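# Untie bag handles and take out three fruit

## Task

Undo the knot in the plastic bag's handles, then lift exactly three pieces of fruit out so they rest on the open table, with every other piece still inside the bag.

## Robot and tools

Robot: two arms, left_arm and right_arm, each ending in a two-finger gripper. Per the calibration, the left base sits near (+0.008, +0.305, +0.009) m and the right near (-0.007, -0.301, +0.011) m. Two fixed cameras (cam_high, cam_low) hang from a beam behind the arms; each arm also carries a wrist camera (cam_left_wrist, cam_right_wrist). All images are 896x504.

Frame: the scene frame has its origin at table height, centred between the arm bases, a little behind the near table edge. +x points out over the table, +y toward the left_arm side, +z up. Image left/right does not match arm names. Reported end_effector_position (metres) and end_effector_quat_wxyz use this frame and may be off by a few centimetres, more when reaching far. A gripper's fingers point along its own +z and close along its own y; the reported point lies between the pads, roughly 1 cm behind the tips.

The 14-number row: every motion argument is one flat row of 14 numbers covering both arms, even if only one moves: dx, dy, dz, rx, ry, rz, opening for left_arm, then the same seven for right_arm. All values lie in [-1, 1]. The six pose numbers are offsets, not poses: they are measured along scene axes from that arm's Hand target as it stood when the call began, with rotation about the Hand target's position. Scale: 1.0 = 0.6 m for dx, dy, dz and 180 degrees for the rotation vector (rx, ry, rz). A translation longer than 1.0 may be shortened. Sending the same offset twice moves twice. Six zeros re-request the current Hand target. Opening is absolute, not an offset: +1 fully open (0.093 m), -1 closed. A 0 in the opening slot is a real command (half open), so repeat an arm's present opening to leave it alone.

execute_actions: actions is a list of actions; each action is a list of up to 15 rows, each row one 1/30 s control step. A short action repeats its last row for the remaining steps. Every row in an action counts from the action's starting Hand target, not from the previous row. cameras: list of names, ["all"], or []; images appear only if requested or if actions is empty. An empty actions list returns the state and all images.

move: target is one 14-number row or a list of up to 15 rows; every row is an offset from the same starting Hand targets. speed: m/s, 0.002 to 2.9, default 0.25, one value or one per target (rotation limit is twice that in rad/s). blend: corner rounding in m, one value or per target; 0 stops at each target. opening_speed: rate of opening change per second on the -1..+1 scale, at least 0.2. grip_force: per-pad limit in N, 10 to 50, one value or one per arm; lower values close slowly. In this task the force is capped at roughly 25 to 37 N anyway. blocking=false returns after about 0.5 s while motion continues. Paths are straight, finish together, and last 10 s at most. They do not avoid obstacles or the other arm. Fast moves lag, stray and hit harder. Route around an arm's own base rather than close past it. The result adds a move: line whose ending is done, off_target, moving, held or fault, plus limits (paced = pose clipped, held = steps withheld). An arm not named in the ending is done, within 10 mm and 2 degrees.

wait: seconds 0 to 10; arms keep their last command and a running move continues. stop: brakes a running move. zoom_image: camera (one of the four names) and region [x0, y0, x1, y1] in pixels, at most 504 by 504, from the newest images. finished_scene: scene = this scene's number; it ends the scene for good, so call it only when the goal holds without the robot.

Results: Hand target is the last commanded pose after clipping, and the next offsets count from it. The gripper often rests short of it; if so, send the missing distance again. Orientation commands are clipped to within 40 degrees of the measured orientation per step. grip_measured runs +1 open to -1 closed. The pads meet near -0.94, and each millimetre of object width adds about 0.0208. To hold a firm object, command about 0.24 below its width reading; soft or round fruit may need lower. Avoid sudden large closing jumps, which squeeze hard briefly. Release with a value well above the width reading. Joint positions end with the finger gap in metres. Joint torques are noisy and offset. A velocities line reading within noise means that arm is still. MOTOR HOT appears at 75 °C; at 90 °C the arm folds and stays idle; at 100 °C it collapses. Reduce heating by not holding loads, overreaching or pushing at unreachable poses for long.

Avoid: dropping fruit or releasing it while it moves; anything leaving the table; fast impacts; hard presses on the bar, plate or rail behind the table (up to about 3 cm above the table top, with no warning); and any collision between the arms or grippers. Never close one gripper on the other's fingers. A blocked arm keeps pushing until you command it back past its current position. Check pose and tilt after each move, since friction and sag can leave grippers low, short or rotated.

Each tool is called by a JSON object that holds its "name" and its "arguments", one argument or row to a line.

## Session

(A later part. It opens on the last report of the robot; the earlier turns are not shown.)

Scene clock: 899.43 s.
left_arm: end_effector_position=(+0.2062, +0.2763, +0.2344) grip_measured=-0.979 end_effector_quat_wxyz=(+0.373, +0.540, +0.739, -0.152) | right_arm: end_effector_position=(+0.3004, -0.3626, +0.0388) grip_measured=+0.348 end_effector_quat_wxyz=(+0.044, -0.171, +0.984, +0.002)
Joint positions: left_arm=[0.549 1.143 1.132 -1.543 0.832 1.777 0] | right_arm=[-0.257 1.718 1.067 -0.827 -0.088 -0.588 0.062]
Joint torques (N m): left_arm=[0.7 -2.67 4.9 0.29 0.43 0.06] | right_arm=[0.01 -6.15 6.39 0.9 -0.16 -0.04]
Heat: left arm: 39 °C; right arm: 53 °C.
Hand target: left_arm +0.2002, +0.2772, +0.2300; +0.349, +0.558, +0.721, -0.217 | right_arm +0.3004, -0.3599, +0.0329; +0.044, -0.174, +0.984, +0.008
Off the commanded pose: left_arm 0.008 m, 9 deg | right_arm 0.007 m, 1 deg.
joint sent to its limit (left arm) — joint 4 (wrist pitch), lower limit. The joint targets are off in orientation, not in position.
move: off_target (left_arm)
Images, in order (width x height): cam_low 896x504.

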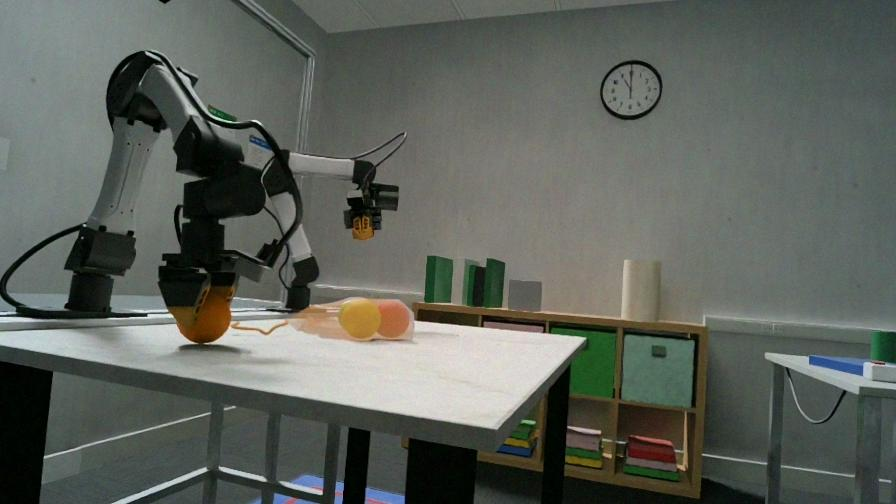

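{"name": "move", "arguments": {
  "target": [
    [0,0,0,0,0,0,-1, 0.0,0.0,-0.008,0,0,0,0.25]
  ],
  "speed": 0.02,
  "cameras": ["cam_low"]
}}

{"name": "zoom_image", "arguments": {
  "camera": "cam_low",
  "region": [150, 220, 350, 360]
}}

Scene clock: 908.20 s.
left_arm: end_effector_position=(+0.2062, +0.2763, +0.2344) grip_measured=-0.979 end_effector_quat_wxyz=(+0.373, +0.540, +0.739, -0.152) | right_arm: end_effector_position=(+0.3014, -0.3629, +0.0359) grip_measured=+0.348 end_effector_quat_wxyz=(+0.046, -0.171, +0.984, +0.001)
Joint positions: left_arm=[0.549 1.143 1.132 -1.543 0.832 1.777 0] | right_arm=[-0.257 1.723 1.059 -0.81 -0.088 -0.588 0.062]
Joint velocities: left_arm=[-0.017 0.012 -0.007 0.007 0.037 -0.154 0] | right_arm=[within noise]
Joint torques (N m): left_arm=[0.66 -2.63 4.89 0.28 0.44 0.05] | right_arm=[0.25 -5.7 6.05 0.96 -0.16 0.01]
Heat: left arm: 39 °C; right arm: 52 °C.
Hand target: left_arm +0.2002, +0.2772, +0.2300; +0.349, +0.558, +0.721, -0.217 | right_arm +0.3004, -0.3599, +0.0281; +0.044, -0.174, +0.984, +0.008
Off the commanded pose: left_arm 0.008 m, 9 deg | right_arm 0.008 m, 1 deg.
joint sent to its limit (left arm) — joint 4 (wrist pitch), lower limit. The joint targets are off in orientation, not in position.
move: off_target (left_arm)
Images, in order (width x height): cam_low 896x504.

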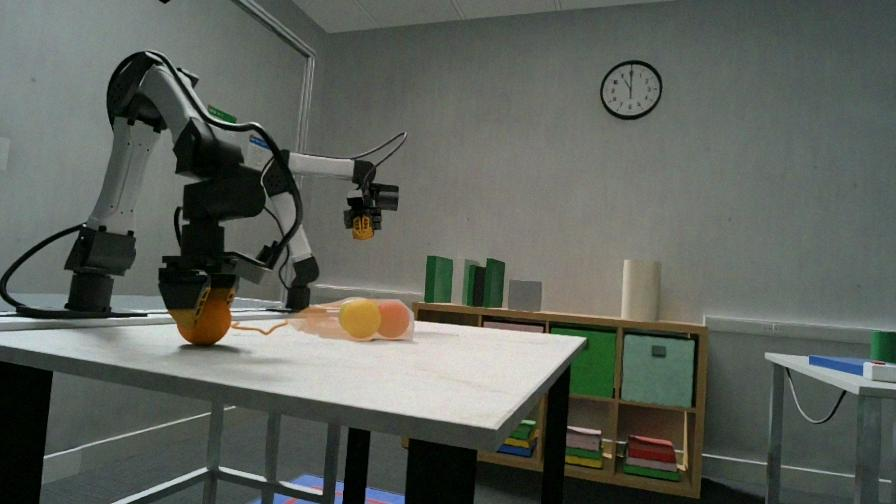

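Scaled by 2.520 from the camera's 896x504 image, which has a finer 1280x720 frame.

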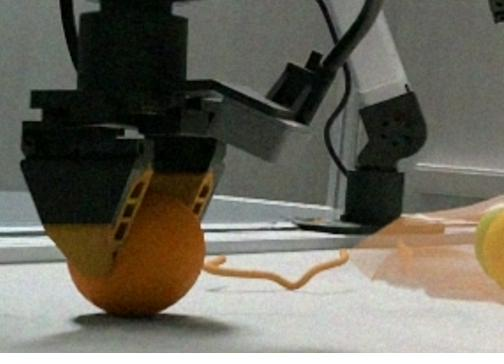

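{"name": "move", "arguments": {
  "target": [
    [0,0,0,0,0,0,-1, 0.0,0.0,0.003,0,0,0,0.85],
    [0,0,0,0,0,0,-1, 0.0,0.004,0.2,0,0,0,0.85]
  ],
  "speed": 0.07,
  "opening_speed": 0.4
}}

{"name": "move", "arguments": {
  "target": [
    [0,0,0,0,0,0,-1, 0.02,0.2,0.06,0,0,0.2,-0.2],
    [0,0,0,0,0,0,-1, 0.07,0.42,0.07,0,0,0.388,-0.2]
  ],
  "speed": 0.25,
  "blend": [0.03,0],
  "opening_speed": 0.8,
  "cameras": ["cam_low","cam_high","cam_right_wrist"]
}}

Scene clock: 923.43 s.
left_arm: end_effector_position=(+0.2062, +0.2763, +0.2344) grip_measured=-0.979 end_effector_quat_wxyz=(+0.373, +0.540, +0.739, -0.152) | right_arm: end_effector_position=(+0.2977, -0.3571, +0.1311) grip_measured=+0.848 end_effector_quat_wxyz=(+0.023, -0.172, +0.985, +0.012)
Joint positions: left_arm=[0.549 1.143 1.132 -1.543 0.832 1.777 0] | right_arm=[-0.257 1.66 1.382 -1.246 -0.089 -0.592 0.086]
Joint torques (N m): left_arm=[0.68 -2.58 4.94 0.29 0.46 0.06] | right_arm=[-0.69 -9.83 11.22 0.39 -0.12 -0.1]
Heat: left arm: 39 °C; right arm: 52 °C.
Hand target: left_arm +0.2002, +0.2772, +0.2300; +0.349, +0.558, +0.721, -0.217 | right_arm +0.3005, -0.3576, +0.1480; +0.044, -0.174, +0.984, +0.008
Off the commanded pose: left_arm 0.008 m, 9 deg | right_arm 0.017 m, 2 deg.
joint sent to its limit (left arm) — joint 4 (wrist pitch), lower limit. The joint targets are off in orientation, not in position.
move: off_target (left_arm, right_arm)

Scene clock: 926.60 s.
left_arm: end_effector_position=(+0.2062, +0.2763, +0.2344) grip_measured=-0.979 end_effector_quat_wxyz=(+0.373, +0.540, +0.739, -0.152) | right_arm: end_effector_position=(+0.3430, -0.1074, +0.1864) grip_measured=-0.198 end_effector_quat_wxyz=(-0.036, +0.702, -0.711, -0.025)
Joint positions: left_arm=[0.549 1.143 1.132 -1.543 0.832 1.777 0] | right_arm=[0.443 1.998 2.079 -1.557 -0.099 -1.103 0.036]
Joint torques (N m): left_arm=[0.65 -2.62 4.9 0.28 0.44 0.05] | right_arm=[-0.08 -8.53 11.1 0.34 -0.16 -0.12]
Heat: left arm: 39 °C; right arm: 52 °C.
Hand target: left_arm +0.2002, +0.2772, +0.2300; +0.349, +0.558, +0.721, -0.217 | right_arm +0.3425, -0.1056, +0.1901; -0.031, +0.706, -0.707, -0.031
Off the commanded pose: left_arm 0.008 m, 9 deg | right_arm 0.004 m, 1 deg.
joint sent to its limit (left arm) — joint 4 (wrist pitch), lower limit. The joint targets are off in orientation, not in position.
joint sent to its limit (right arm) — joint 4 (wrist pitch), lower limit. The joint targets still meet the commanded pose.
move: off_target (left_arm)
camera_calibration:
cam_right_wrist: T_world_to_cam=[[0.99989, -0.00344054, 0.0144163, -0.346245], [-0.00797322, -0.944809, 0.327525, -0.12], [0.0124937, -0.327604, -0.944732, 0.222507], [0, 0, 0, 1]] pos_world=[0.34247, -0.041674, 0.254504]
Images, in order (width x height): cam_high 896x504, cam_low 896x504, cam_right_wrist 896x504.

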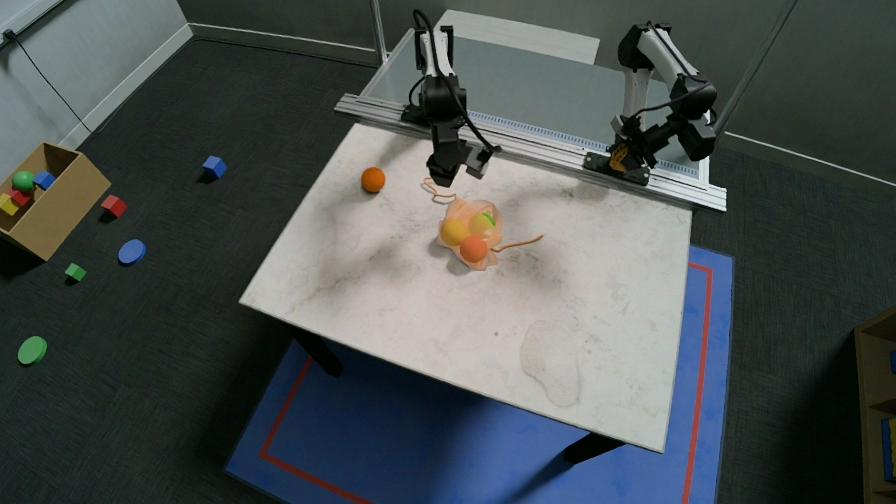

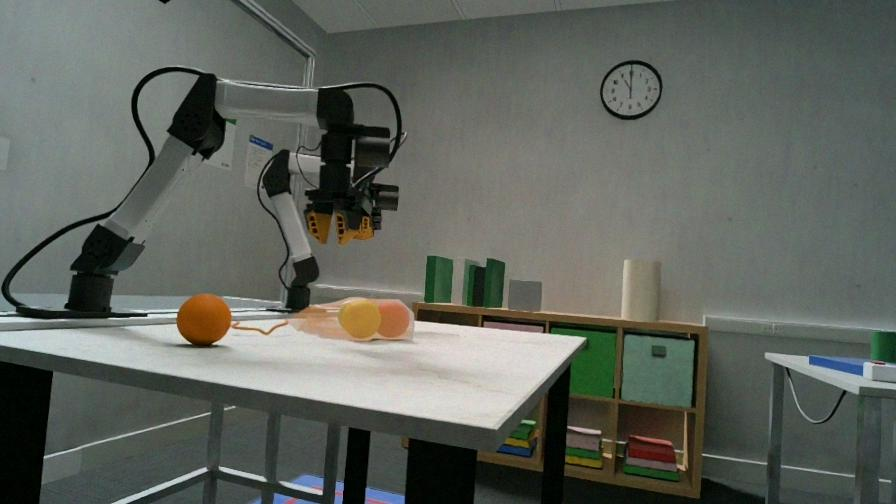

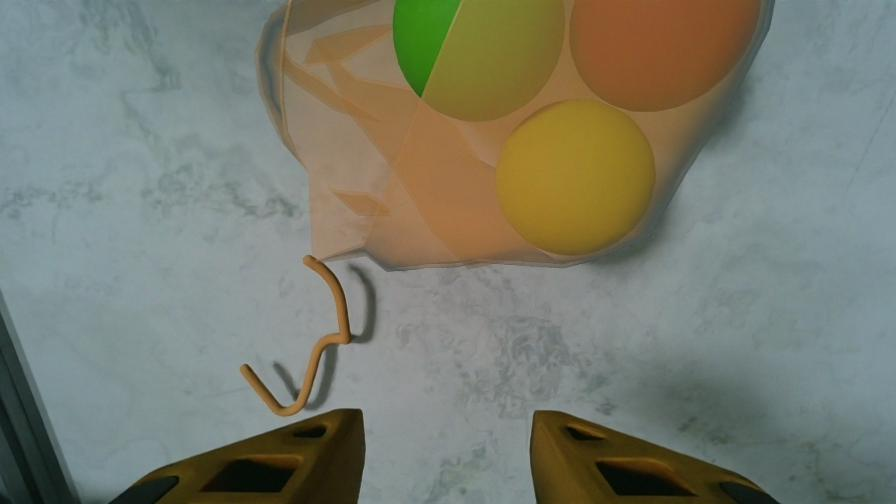

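{"name": "move", "arguments": {
  "target": [
    [0,0,0,0,0,0,-1, -0.104,-0.045,-0.05,0,0,0.067,-0.3],
    [0,0,0,0,0,0,-1, -0.104,-0.057,-0.215,0,0,0.067,-0.3]
  ],
  "speed": 0.15,
  "blend": [0.02,0],
  "cameras": ["cam_right_wrist"]
}}

Scene clock: 958.87 s.
left_arm: end_effector_position=(+0.2062, +0.2763, +0.2344) grip_measured=-0.979 end_effector_quat_wxyz=(+0.373, +0.540, +0.739, -0.152) | right_arm: end_effector_position=(+0.2814, -0.1387, +0.0656) grip_measured=-0.298 end_effector_quat_wxyz=(-0.028, +0.776, -0.630, -0.028)
Joint positions: left_arm=[0.549 1.143 1.132 -1.543 0.832 1.777 0] | right_arm=[0.448 1.749 1.255 -1.007 -0.102 -1.319 0.031]
Joint torques (N m): left_arm=[0.69 -2.61 4.92 0.28 0.45 0.04] | right_arm=[-0.65 -7.39 6.45 0.72 -0.22 -0.1]
Heat: left arm: 38 °C; right arm: 57 °C.
Hand target: left_arm +0.2002, +0.2772, +0.2300; +0.349, +0.558, +0.721, -0.217 | right_arm +0.2801, -0.1397, +0.0611; -0.028, +0.776, -0.629, -0.034
Off the commanded pose: left_arm 0.008 m, 9 deg | right_arm 0.005 m, 1 deg.
joint sent to its limit (left arm) — joint 4 (wrist pitch), lower limit. The joint targets are off in orientation, not in position.
move: off_target (left_arm)
camera_calibration:
cam_right_wrist: T_world_to_cam=[[0.97677, 0.214129, 0.00826854, -0.24582], [0.199075, -0.921027, 0.334782, -0.165867], [0.079302, -0.325359, -0.942259, 0.0802873], [0, 0, 0, 1]] pos_world=[0.266762, -0.0740085, 0.133213]
Images, in order (width x height): cam_right_wrist 896x504.

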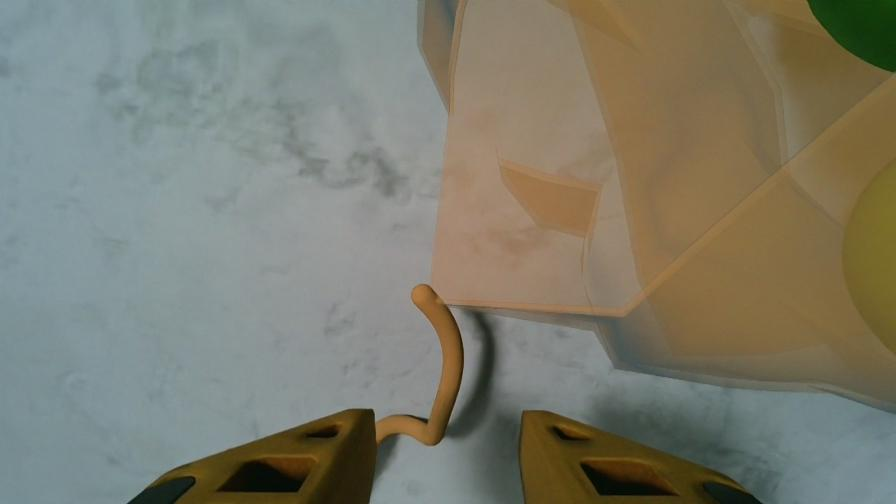

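{"name": "move", "arguments": {
  "target": [
    [0,0,0,0,0,0,-1, 0.004,-0.003,-0.092,0,0,0,-0.3],
    [0,0,0,0,0,0,-1, 0.004,-0.003,-0.092,0,0,0,-1]
  ],
  "speed": 0.08,
  "opening_speed": 0.5,
  "cameras": ["cam_right_wrist"]
}}

Scene clock: 970.20 s.
left_arm: end_effector_position=(+0.2062, +0.2763, +0.2344) grip_measured=-0.979 end_effector_quat_wxyz=(+0.373, +0.540, +0.739, -0.152) | right_arm: end_effector_position=(+0.2836, -0.1393, +0.0138) grip_measured=-0.907 end_effector_quat_wxyz=(-0.030, +0.776, -0.629, -0.029)
Joint positions: left_arm=[0.549 1.143 1.132 -1.543 0.832 1.777 0] | right_arm=[0.446 1.829 1.135 -0.805 -0.105 -1.323 0.002]
Joint torques (N m): left_arm=[0.65 -2.58 4.92 0.28 0.45 0.06] | right_arm=[-0.91 -6.68 5.79 0.84 -0.2 -0.08]
Heat: left arm: 38 °C; right arm: 55 °C.
Hand target: left_arm +0.2002, +0.2772, +0.2300; +0.349, +0.558, +0.721, -0.217 | right_arm +0.2825, -0.1414, +0.0059; -0.028, +0.776, -0.629, -0.034
Off the commanded pose: left_arm 0.008 m, 9 deg | right_arm 0.008 m, 1 deg.
joint sent to its limit (left arm) — joint 4 (wrist pitch), lower limit. The joint targets are off in orientation, not in position.
move: off_target (left_arm)
camera_calibration:
cam_right_wrist: T_world_to_cam=[[0.976221, 0.21652, 0.0105345, -0.247017], [0.200872, -0.9218, 0.331564, -0.150094], [0.081501, -0.321564, -0.943374, 0.0309961], [0, 0, 0, 1]] pos_world=[0.268766, -0.0749055, 0.0816089]
Images, in order (width x height): cam_right_wrist 896x504.

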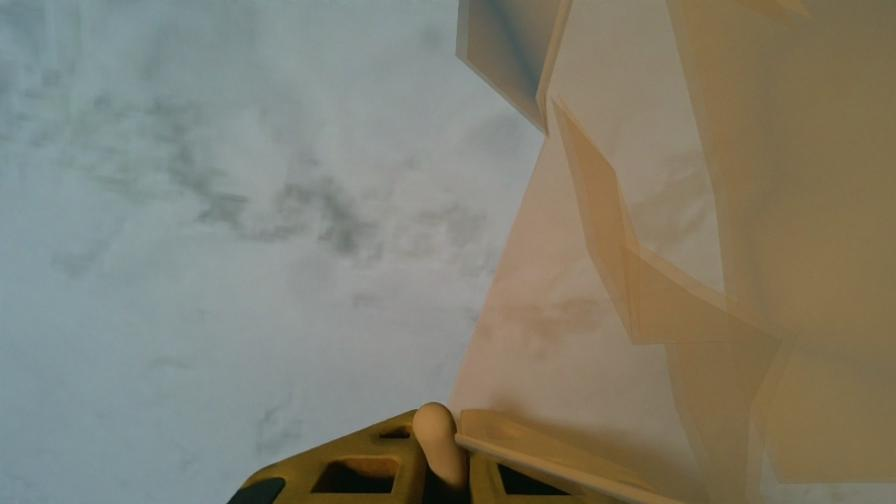

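{"name": "move", "arguments": {
  "target": [
    [0,0,0,0,0,0,-1, 0.012,-0.01,0.17,0,0,0,-1],
    [0,0,0,0,0,0,-1, 0.146,-0.05,0.19,0,0,0,-1],
    [0,0,0,0,0,0,-1, 0.262,-0.05,0.125,0,0,0,-1]
  ],
  "speed": 0.12,
  "blend": [0.02,0.03,0],
  "cameras": ["all"]
}}

{"name": "zoom_image", "arguments": {
  "camera": "cam_low",
  "region": [240, 250, 480, 370]
}}

{"name": "zoom_image", "arguments": {
  "camera": "cam_high",
  "region": [380, 150, 560, 290]
}}

Scene clock: 983.33 s.
left_arm: end_effector_position=(+0.2062, +0.2763, +0.2344) grip_measured=-0.979 end_effector_quat_wxyz=(+0.373, +0.540, +0.739, -0.152) | right_arm: end_effector_position=(+0.4376, -0.1683, +0.0792) grip_measured=-0.907 end_effector_quat_wxyz=(-0.028, +0.777, -0.628, -0.028)
Joint positions: left_arm=[0.549 1.143 1.132 -1.543 0.832 1.777 0] | right_arm=[0.235 2.309 2.139 -1.354 -0.114 -1.539 0.002]
Joint torques (N m): left_arm=[0.64 -2.55 4.92 0.3 0.46 0.04] | right_arm=[-1.09 -10.65 11.25 0.27 -0.26 -0.12]
Heat: left arm: 38 °C; right arm: 54 °C.
Hand target: left_arm +0.2002, +0.2772, +0.2300; +0.349, +0.558, +0.721, -0.217 | right_arm +0.4396, -0.1716, +0.0808; -0.028, +0.776, -0.629, -0.034
Off the commanded pose: left_arm 0.008 m, 9 deg | right_arm 0.004 m, 1 deg.
joint sent to its limit (left arm) — joint 4 (wrist pitch), lower limit. The joint targets are off in orientation, not in position.
move: off_target (left_arm)
camera_calibration:
cam_left_wrist: T_world_to_cam=[[-0.913962, -0.364366, -0.178637, 0.330219], [-0.281194, 0.886043, -0.368588, -0.0606517], [0.292582, -0.286644, -0.912267, 0.321622], [0, 0, 0, 1]] pos_world=[0.190652, 0.266252, 0.330039]
cam_right_wrist: T_world_to_cam=[[0.975543, 0.219622, 0.00902411, -0.390783], [0.203982, -0.919841, 0.335089, -0.230752], [0.0818934, -0.325053, -0.942143, 0.0699098], [0, 0, 0, 1]] pos_world=[0.42257, -0.103706, 0.146714]

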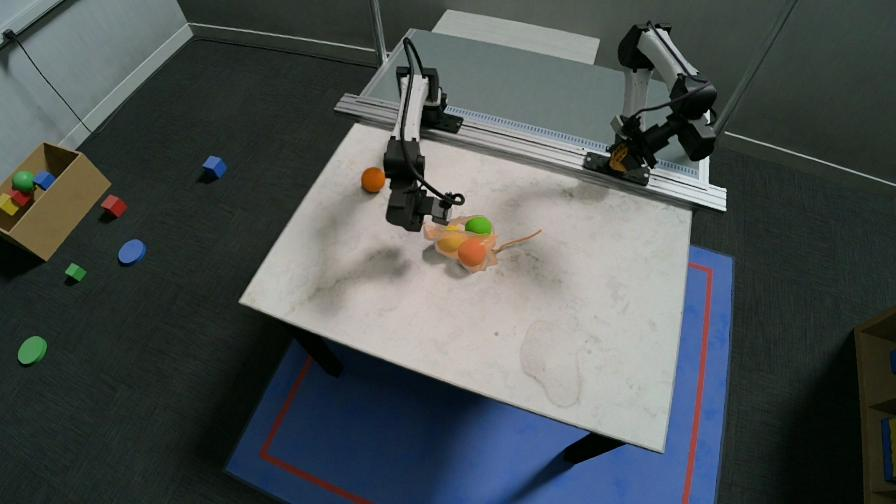

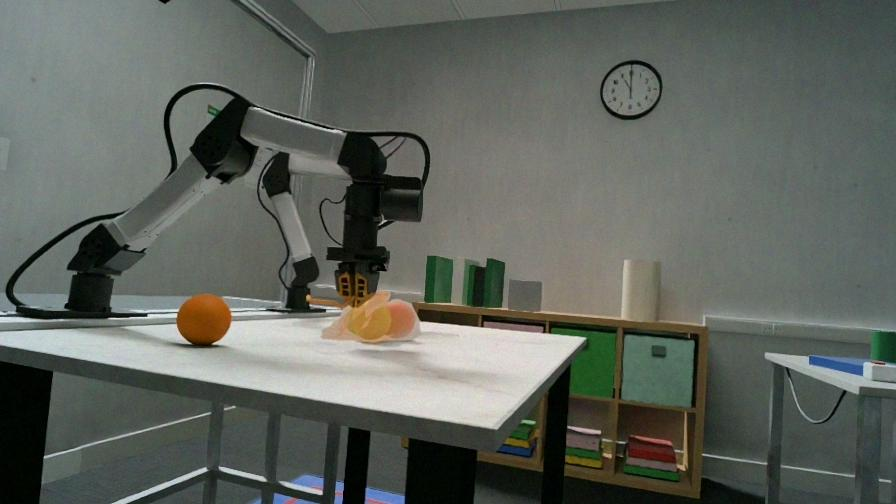

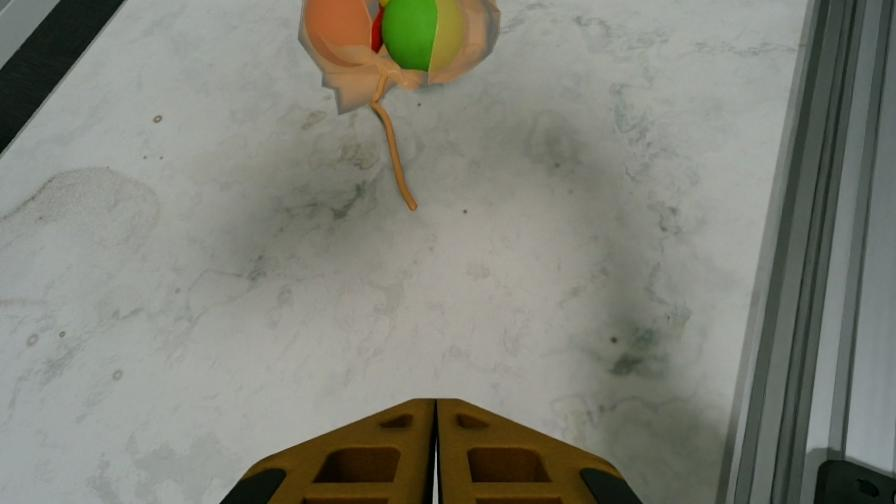

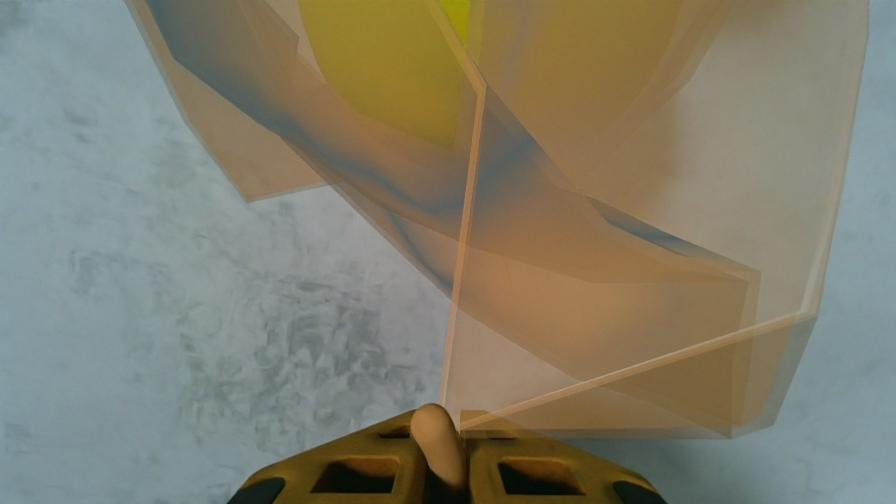

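Scaled by 2.100 from the camera's 896x504 image, which has a finer 1280x720 frame.

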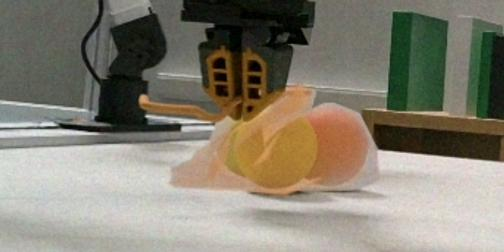

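Scaled by 2.800 from the camera's 896x504 image, which has a finer 1280x720 frame.

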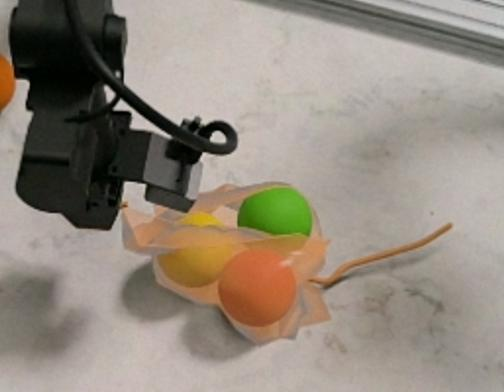

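{"name": "move", "arguments": {
  "target": [
    [0,0,0,0,0,0,-1, 0.04,-0.03,-0.115,0,0,0,-1]
  ],
  "speed": 0.08
}}

{"name": "wait", "arguments": {
  "seconds": 1.5,
  "cameras": ["cam_high","cam_low","cam_left_wrist","cam_right_wrist"]
}}

{"name": "zoom_image", "arguments": {
  "camera": "cam_high",
  "region": [380, 150, 560, 290]
}}

{"name": "zoom_image", "arguments": {
  "camera": "cam_low",
  "region": [240, 250, 480, 370]
}}

Scene clock: 995.30 s.
left_arm: end_effector_position=(+0.2062, +0.2763, +0.2344) grip_measured=-0.979 end_effector_quat_wxyz=(+0.373, +0.540, +0.739, -0.152) | right_arm: end_effector_position=(+0.4634, -0.1843, +0.0216) grip_measured=-0.907 end_effector_quat_wxyz=(-0.030, +0.778, -0.627, -0.028)
Joint positions: left_arm=[0.549 1.143 1.132 -1.543 0.832 1.777 0] | right_arm=[0.193 2.435 2.131 -1.222 -0.118 -1.581 0.002]
Joint torques (N m): left_arm=[0.7 -2.65 4.94 0.3 0.43 0.06] | right_arm=[-1.05 -11.38 7.08 0.65 -0.17 -0.12]
Heat: left arm: 38 °C; right arm: 55 °C.
Hand target: left_arm +0.2002, +0.2772, +0.2300; +0.349, +0.558, +0.721, -0.217 | right_arm +0.4636, -0.1894, +0.0118; -0.028, +0.776, -0.629, -0.034
Off the commanded pose: left_arm 0.008 m, 9 deg | right_arm 0.011 m, 1 deg.
joint sent to its limit (left arm) — joint 4 (wrist pitch), lower limit. The joint targets are off in orientation, not in position.
move: off_target (left_arm, right_arm)

Scene clock: 996.80 s.
left_arm: end_effector_position=(+0.2062, +0.2763, +0.2344) grip_measured=-0.979 end_effector_quat_wxyz=(+0.373, +0.540, +0.739, -0.152) | right_arm: end_effector_position=(+0.4635, -0.1843, +0.0216) grip_measured=-0.907 end_effector_quat_wxyz=(-0.030, +0.778, -0.627, -0.028)
Joint positions: left_arm=[0.549 1.143 1.132 -1.543 0.832 1.777 0] | right_arm=[0.193 2.435 2.131 -1.221 -0.118 -1.582 0.002]
Joint torques (N m): left_arm=[0.66 -2.55 4.9 0.3 0.44 0.05] | right_arm=[-1.03 -11.29 7.15 0.66 -0.18 -0.1]
Heat: left arm: 38 °C; right arm: 55 °C.
Hand target: left_arm +0.2002, +0.2772, +0.2300; +0.349, +0.558, +0.721, -0.217 | right_arm +0.4635, -0.1894, +0.0118; -0.028, +0.776, -0.629, -0.034
Tool commands: left_gripper/opening=-1.0 right_gripper/opening=-1.0
Off the commanded pose: left_arm 0.008 m, 9 deg | right_arm 0.011 m, 1 deg.
wait: 1.50 s; at rest by 0.17 s
camera_calibration:
cam_left_wrist: T_world_to_cam=[[-0.913962, -0.364366, -0.178637, 0.330219], [-0.281194, 0.886043, -0.368588, -0.0606517], [0.292582, -0.286644, -0.912267, 0.321622], [0, 0, 0, 1]] pos_world=[0.190652, 0.266252, 0.330039]
cam_right_wrist: T_world_to_cam=[[0.975362, 0.220243, 0.0127414, -0.411936], [0.20358, -0.920814, 0.33265, -0.23147], [0.0849962, -0.32186, -0.942964, 0.00749103], [0, 0, 0, 1]] pos_world=[0.448273, -0.120004, 0.0893109]

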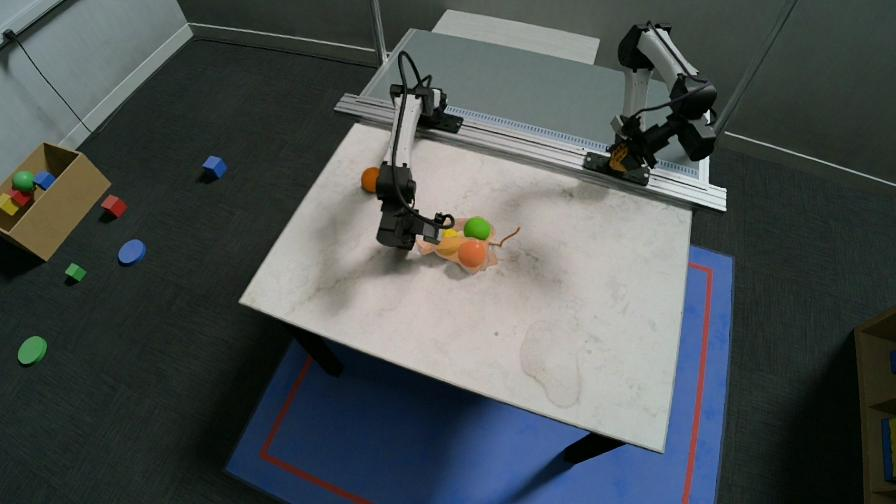

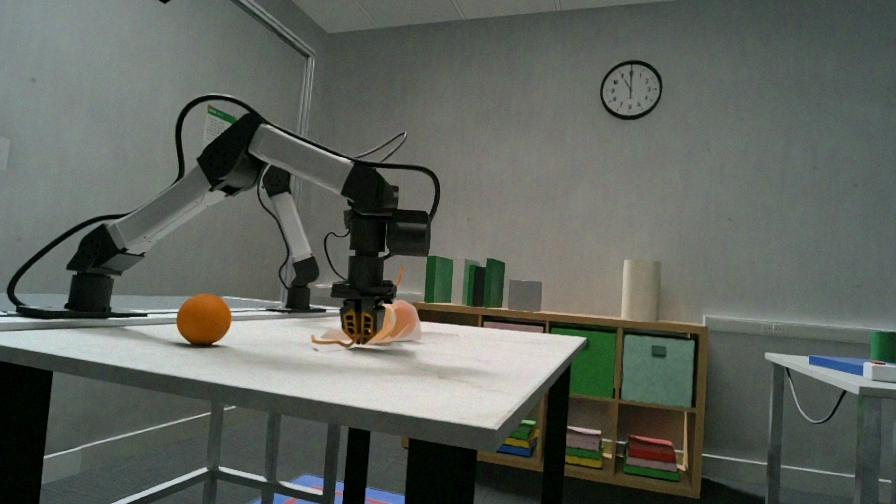

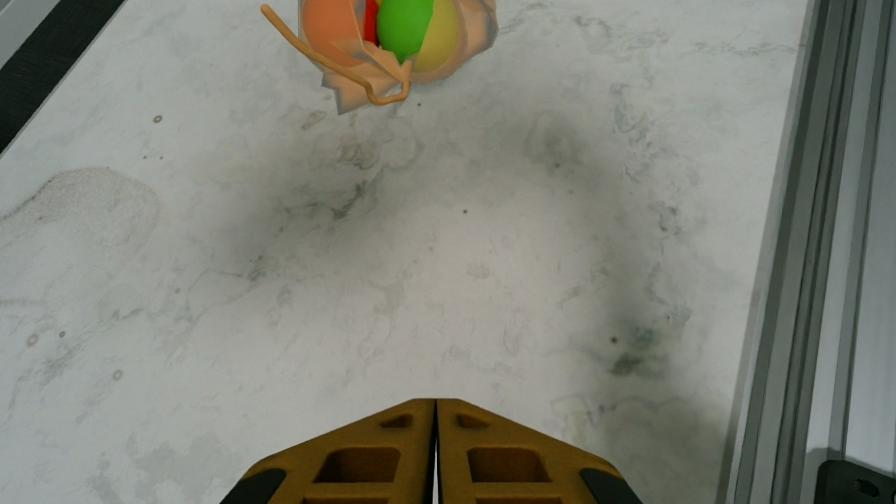

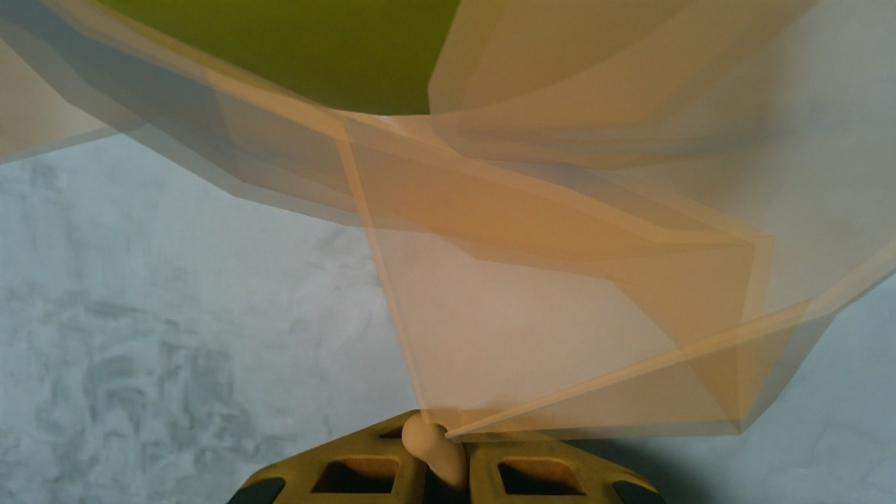

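Scaled by 2.800 from the camera's 896x504 image, which has a finer 1280x720 frame.

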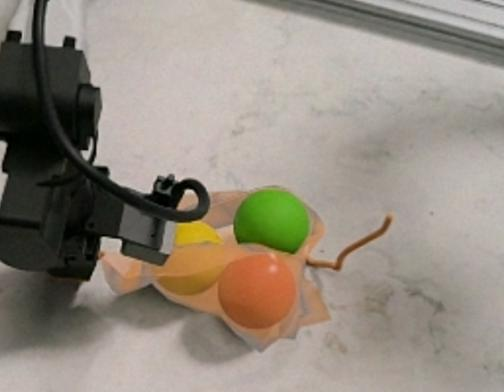

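Scaled by 2.100 from the camera's 896x504 image, which has a finer 1280x720 frame.

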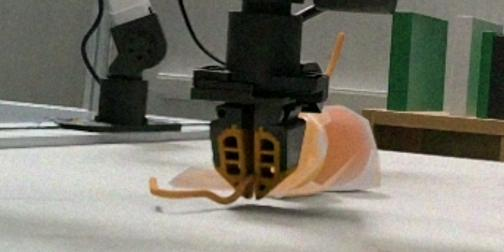

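{"name": "move", "arguments": {
  "target": [
    [0,0,0,0,0,0,-1, -0.012,0.005,-0.005,0,0,0,-1],
    [0,0,0,0,0,0,-1, -0.012,0.005,-0.005,0,0,0,-0.4],
    [0,0,0,0,0,0,-1, -0.02,0.0,0.12,0,0,0,-0.4],
    [0,0,0,0,0,0,-1, -0.17,0.03,0.27,0,0,-0.067,-0.4]
  ],
  "speed": 0.12,
  "opening_speed": 0.5,
  "blend": [0,0,0.02,0],
  "cameras": ["cam_right_wrist","cam_low","cam_high"]
}}

{"name": "zoom_image", "arguments": {
  "camera": "cam_low",
  "region": [240, 250, 480, 370]
}}

{"name": "zoom_image", "arguments": {
  "camera": "cam_high",
  "region": [380, 150, 560, 290]
}}

Scene clock: 1009.73 s.
left_arm: end_effector_position=(+0.2062, +0.2763, +0.2344) grip_measured=-0.979 end_effector_quat_wxyz=(+0.373, +0.540, +0.739, -0.152) | right_arm: end_effector_position=(+0.3717, -0.1678, +0.1658) grip_measured=-0.402 end_effector_quat_wxyz=(-0.038, +0.708, -0.704, -0.035)
Joint positions: left_arm=[0.549 1.143 1.132 -1.543 0.832 1.777 0] | right_arm=[0.261 2.011 2.005 -1.496 -0.132 -1.304 0.026]
Joint torques (N m): left_arm=[0.69 -2.59 4.89 0.29 0.45 0.05] | right_arm=[0.02 -13.09 6.35 0.32 0 0.1]
Heat: left arm: 38 °C; right arm: 53 °C.
Hand target: left_arm +0.2002, +0.2772, +0.2300; +0.349, +0.558, +0.721, -0.217 | right_arm +0.3616, -0.1715, +0.1738; -0.031, +0.706, -0.707, -0.031
Off the commanded pose: left_arm 0.008 m, 9 deg | right_arm 0.013 m, 1 deg.
joint sent to its limit (left arm) — joint 4 (wrist pitch), lower limit. The joint targets are off in orientation, not in position.
move: off_target (left_arm, right_arm); target 2's new opening was sent with right_arm's hand 0.011 m and 1 deg from that target
camera_calibration:
cam_right_wrist: T_world_to_cam=[[0.999877, 0.0147247, 0.00533609, -0.37028], [0.0123232, -0.949939, 0.312191, -0.175924], [0.00966589, -0.312087, -0.950004, 0.187454], [0, 0, 0, 1]] pos_world=[0.37059, -0.103162, 0.23498]
Images, in order (width x height): cam_high 896x504, cam_low 896x504, cam_right_wrist 896x504.

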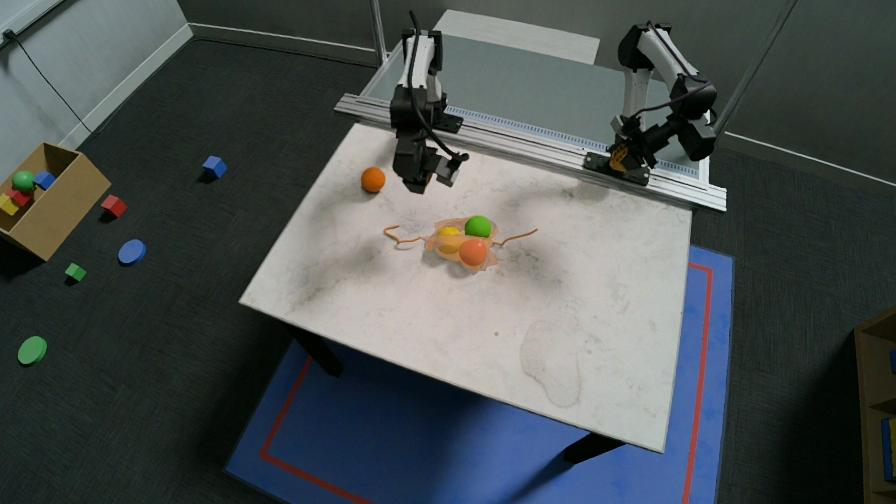

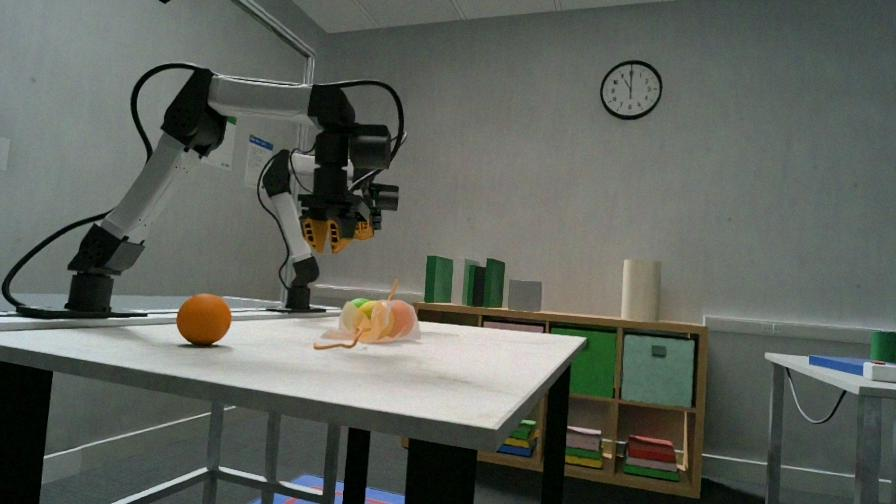

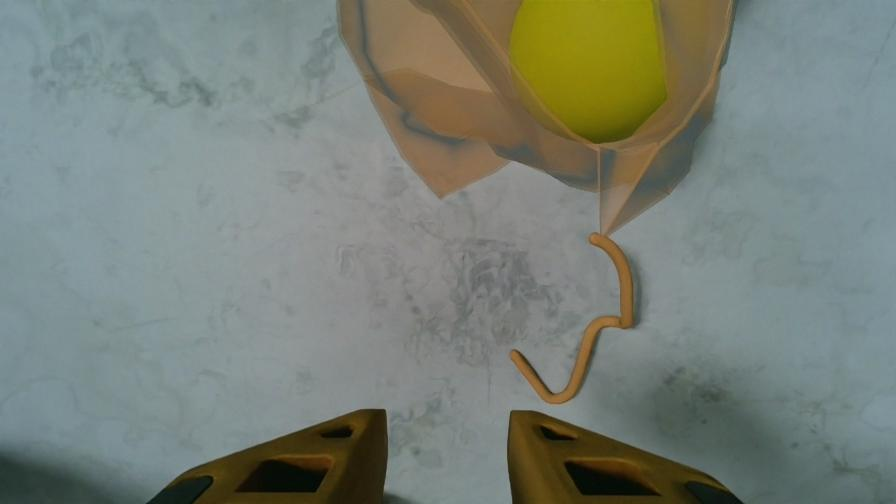

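Scaled by 2.100 from the camera's 896x504 image, which has a finer 1280x720 frame.

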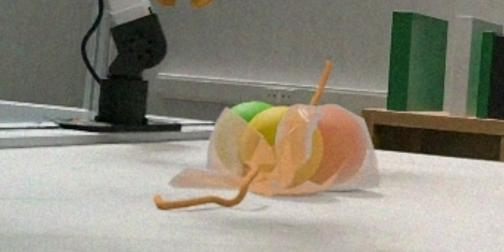

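Scaled by 2.800 from the camera's 896x504 image, which has a finer 1280x720 frame.

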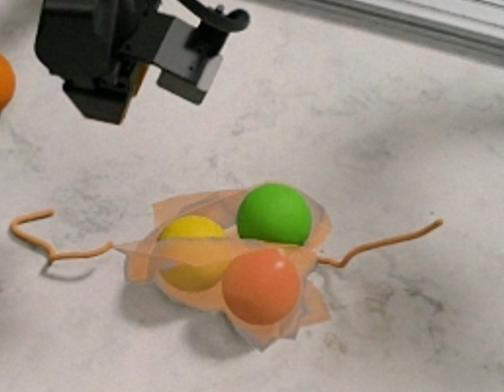

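{"name": "move", "arguments": {
  "target": [
    [0,0,0,0,0,0,-1, 0.03,0.13,0.02,0,0,0,-0.4]
  ],
  "speed": 0.2,
  "cameras": ["cam_right_wrist"]
}}

Scene clock: 1016.87 s.
left_arm: end_effector_position=(+0.2062, +0.2763, +0.2344) grip_measured=-0.979 end_effector_quat_wxyz=(+0.373, +0.540, +0.739, -0.152) | right_arm: end_effector_position=(+0.3774, -0.0899, +0.1834) grip_measured=-0.402 end_effector_quat_wxyz=(-0.065, +0.709, -0.702, -0.027)
Joint positions: left_arm=[0.549 1.143 1.132 -1.543 0.832 1.777 0] | right_arm=[0.436 2.129 2.264 -1.558 -0.122 -1.128 0.026]
Joint torques (N m): left_arm=[0.7 -2.61 4.96 0.28 0.44 0.06] | right_arm=[-0.44 -9.37 11.15 0.5 0.02 0.07]
Heat: left arm: 38 °C; right arm: 53 °C.
Hand target: left_arm +0.2002, +0.2772, +0.2300; +0.349, +0.558, +0.721, -0.217 | right_arm +0.3797, -0.0935, +0.1860; -0.032, +0.706, -0.707, -0.031
Off the commanded pose: left_arm 0.008 m, 9 deg | right_arm 0.005 m, 4 deg.
joint sent to its limit (left arm) — joint 4 (wrist pitch), lower limit. The joint targets are off in orientation, not in position.
joint sent to its limit (right arm) — joint 4 (wrist pitch), lower limit. The joint targets are off in orientation, not in position.
move: off_target (left_arm, right_arm)
camera_calibration:
cam_right_wrist: T_world_to_cam=[[0.998282, 0.0160827, 0.0563348, -0.38586], [-0.000709548, -0.958193, 0.286123, -0.0985628], [0.0585812, -0.285672, -0.956535, 0.213494], [0, 0, 0, 1]] pos_world=[0.37262, -0.0272473, 0.254153]
Images, in order (width x height): cam_right_wrist 896x504.

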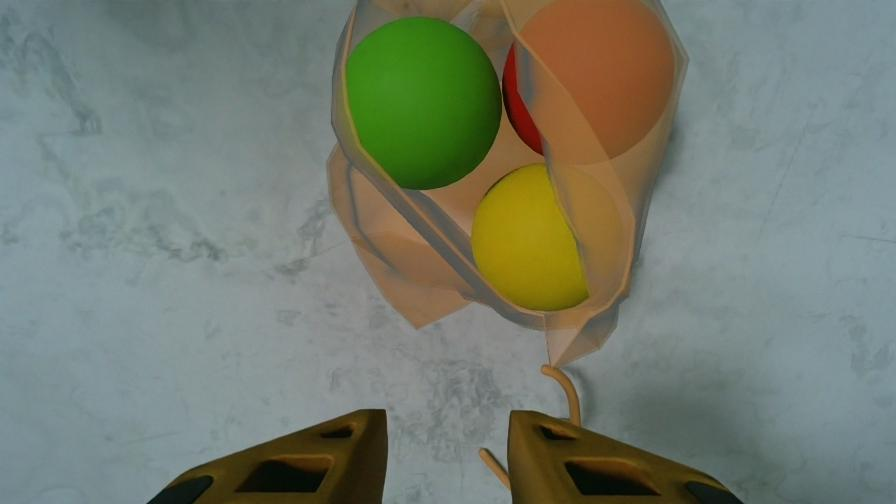

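{"name": "move", "arguments": {
  "target": [
    [0,0,0,0,0,0,-1, -0.009,0.116,-0.05,0,0,-0.406,0.87]
  ],
  "speed": 0.3,
  "opening_speed": 0.9,
  "cameras": ["cam_right_wrist"]
}}

Scene clock: 1049.30 s.
left_arm: end_effector_position=(+0.2062, +0.2763, +0.2344) grip_measured=-0.979 end_effector_quat_wxyz=(+0.373, +0.540, +0.739, -0.152) | right_arm: end_effector_position=(+0.3740, -0.0235, +0.1544) grip_measured=+0.868 end_effector_quat_wxyz=(+0.049, -0.149, +0.987, +0.016)
Joint positions: left_arm=[0.549 1.143 1.132 -1.543 0.832 1.777 0] | right_arm=[0.614 2.288 2.423 -1.558 -0.004 0.324 0.087]
Joint torques (N m): left_arm=[0.65 -2.66 4.97 0.3 0.44 0.05] | right_arm=[0.14 -10.32 11.14 0.52 0.2 0.12]
Heat: left arm: 37 °C; right arm: 58 °C.
Hand target: left_arm +0.2002, +0.2772, +0.2300; +0.349, +0.558, +0.721, -0.217 | right_arm +0.3742, -0.0239, +0.1558; +0.044, -0.146, +0.988, +0.006
Off the commanded pose: left_arm 0.008 m, 9 deg | right_arm 0.002 m, 1 deg.
joint sent to its limit (left arm) — joint 4 (wrist pitch), lower limit. The joint targets are off in orientation, not in position.
joint sent to its limit (right arm) — joint 4 (wrist pitch), lower limit. The joint targets still meet the commanded pose.
move: off_target (left_arm)
camera_calibration:
cam_right_wrist: T_world_to_cam=[[0.305078, -0.952183, -0.0165828, -0.134022], [-0.902921, -0.294742, 0.312828, 0.322252], [-0.302757, -0.0804638, -0.949665, 0.343815], [0, 0, 0, 1]] pos_world=[0.435948, -0.00496788, 0.223477]
Images, in order (width x height): cam_right_wrist 896x504.

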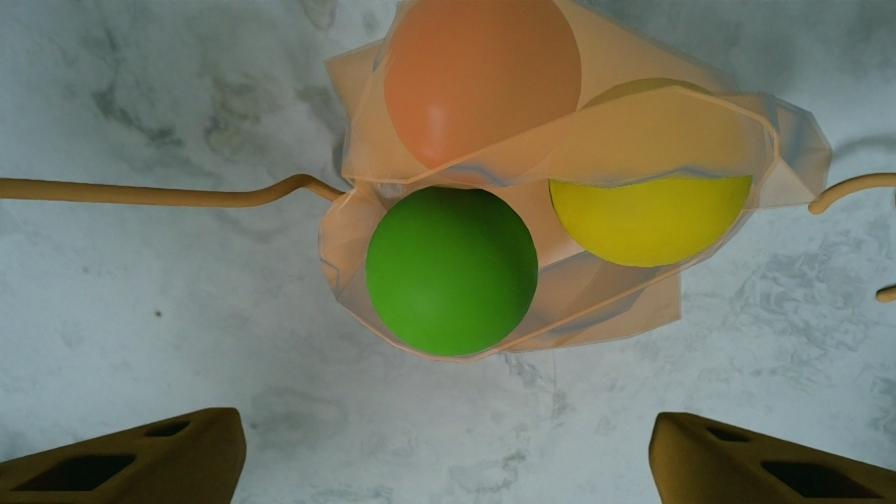

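{"name": "move", "arguments": {
  "target": [
    [0,0,0,0,0,0,-1, -0.004,0.0,-0.14,0,0,0,0.8]
  ],
  "speed": 0.12,
  "cameras": ["cam_right_wrist"]
}}

Scene clock: 1064.87 s.
left_arm: end_effector_position=(+0.2062, +0.2763, +0.2344) grip_measured=-0.979 end_effector_quat_wxyz=(+0.373, +0.540, +0.739, -0.152) | right_arm: end_effector_position=(+0.3701, -0.0258, +0.0544) grip_measured=+0.802 end_effector_quat_wxyz=(+0.020, -0.148, +0.989, +0.001)
Joint positions: left_arm=[0.549 1.143 1.132 -1.543 0.832 1.777 0] | right_arm=[0.619 2.281 2.013 -1.22 -0.003 0.332 0.084]
Joint torques (N m): left_arm=[0.7 -2.62 4.9 0.28 0.44 0.04] | right_arm=[0.09 -16.43 6.69 0.8 0.15 0.1]
Heat: left arm: 37 °C; right arm: 56 °C.
Hand target: left_arm +0.2002, +0.2772, +0.2300; +0.349, +0.558, +0.721, -0.217 | right_arm +0.3718, -0.0240, +0.0719; +0.044, -0.146, +0.988, +0.006
Off the commanded pose: left_arm 0.008 m, 9 deg | right_arm 0.018 m, 3 deg.
joint sent to its limit (left arm) — joint 4 (wrist pitch), lower limit. The joint targets are off in orientation, not in position.
move: off_target (left_arm, right_arm)
camera_calibration:
cam_right_wrist: T_world_to_cam=[[0.300958, -0.95363, 0.00382748, -0.136341], [-0.885825, -0.278068, 0.371473, 0.340245], [-0.353183, -0.115188, -0.928436, 0.26414], [0, 0, 0, 1]] pos_world=[0.43572, -0.0049812, 0.119367]
Images, in order (width x height): cam_right_wrist 896x504.

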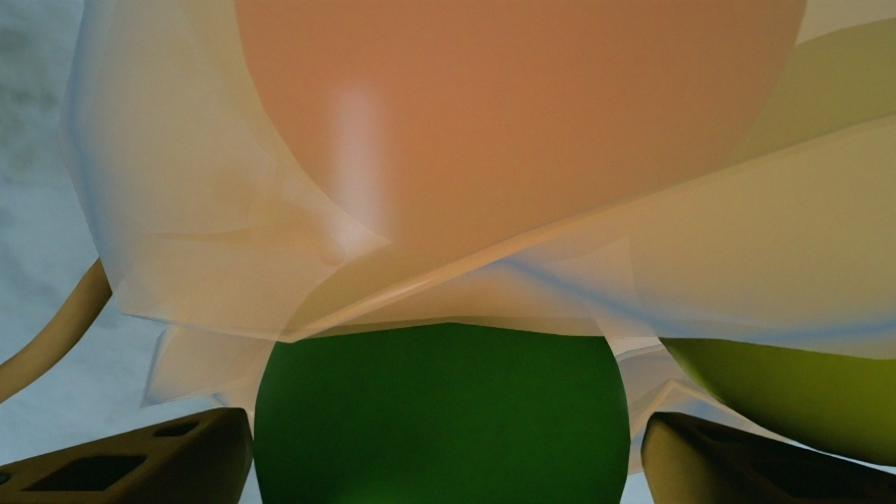

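{"name": "move", "arguments": {
  "target": [
    [0,0,0,0,0,0,-1, 0.0,0.0,-0.03,0,0,0,0.8]
  ],
  "speed": 0.05,
  "cameras": ["cam_right_wrist"]
}}

Scene clock: 1071.37 s.
left_arm: end_effector_position=(+0.2062, +0.2763, +0.2344) grip_measured=-0.979 end_effector_quat_wxyz=(+0.373, +0.540, +0.739, -0.152) | right_arm: end_effector_position=(+0.3706, -0.0259, +0.0399) grip_measured=+0.802 end_effector_quat_wxyz=(+0.024, -0.147, +0.989, +0.003)
Joint positions: left_arm=[0.549 1.143 1.132 -1.543 0.832 1.777 0] | right_arm=[0.619 2.28 1.953 -1.153 -0.003 0.334 0.084]
Joint torques (N m): left_arm=[0.66 -2.66 4.89 0.29 0.45 0.05] | right_arm=[0.29 -15.82 6.65 0.85 0.15 0.08]
Heat: left arm: 37 °C; right arm: 55 °C.
Hand target: left_arm +0.2002, +0.2772, +0.2300; +0.349, +0.558, +0.721, -0.217 | right_arm +0.3719, -0.0240, +0.0539; +0.044, -0.146, +0.988, +0.006
Off the commanded pose: left_arm 0.008 m, 9 deg | right_arm 0.014 m, 2 deg.
joint sent to its limit (left arm) — joint 4 (wrist pitch), lower limit. The joint targets are off in orientation, not in position.
move: off_target (left_arm, right_arm)
camera_calibration:
cam_right_wrist: T_world_to_cam=[[0.299271, -0.954167, 0.0014246, -0.135805], [-0.888884, -0.278251, 0.363953, 0.347491], [-0.346876, -0.110187, -0.931416, 0.248795], [0, 0, 0, 1]] pos_world=[0.435822, -0.00547689, 0.105455]
Images, in order (width x height): cam_right_wrist 896x504.

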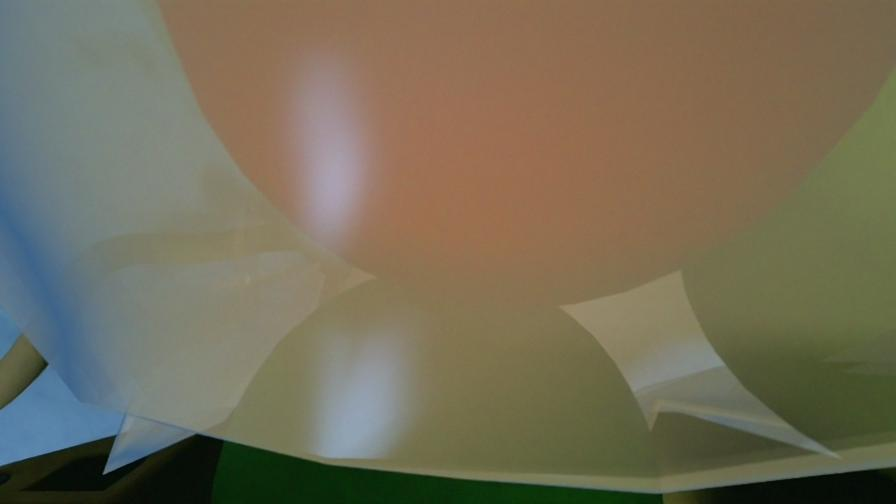

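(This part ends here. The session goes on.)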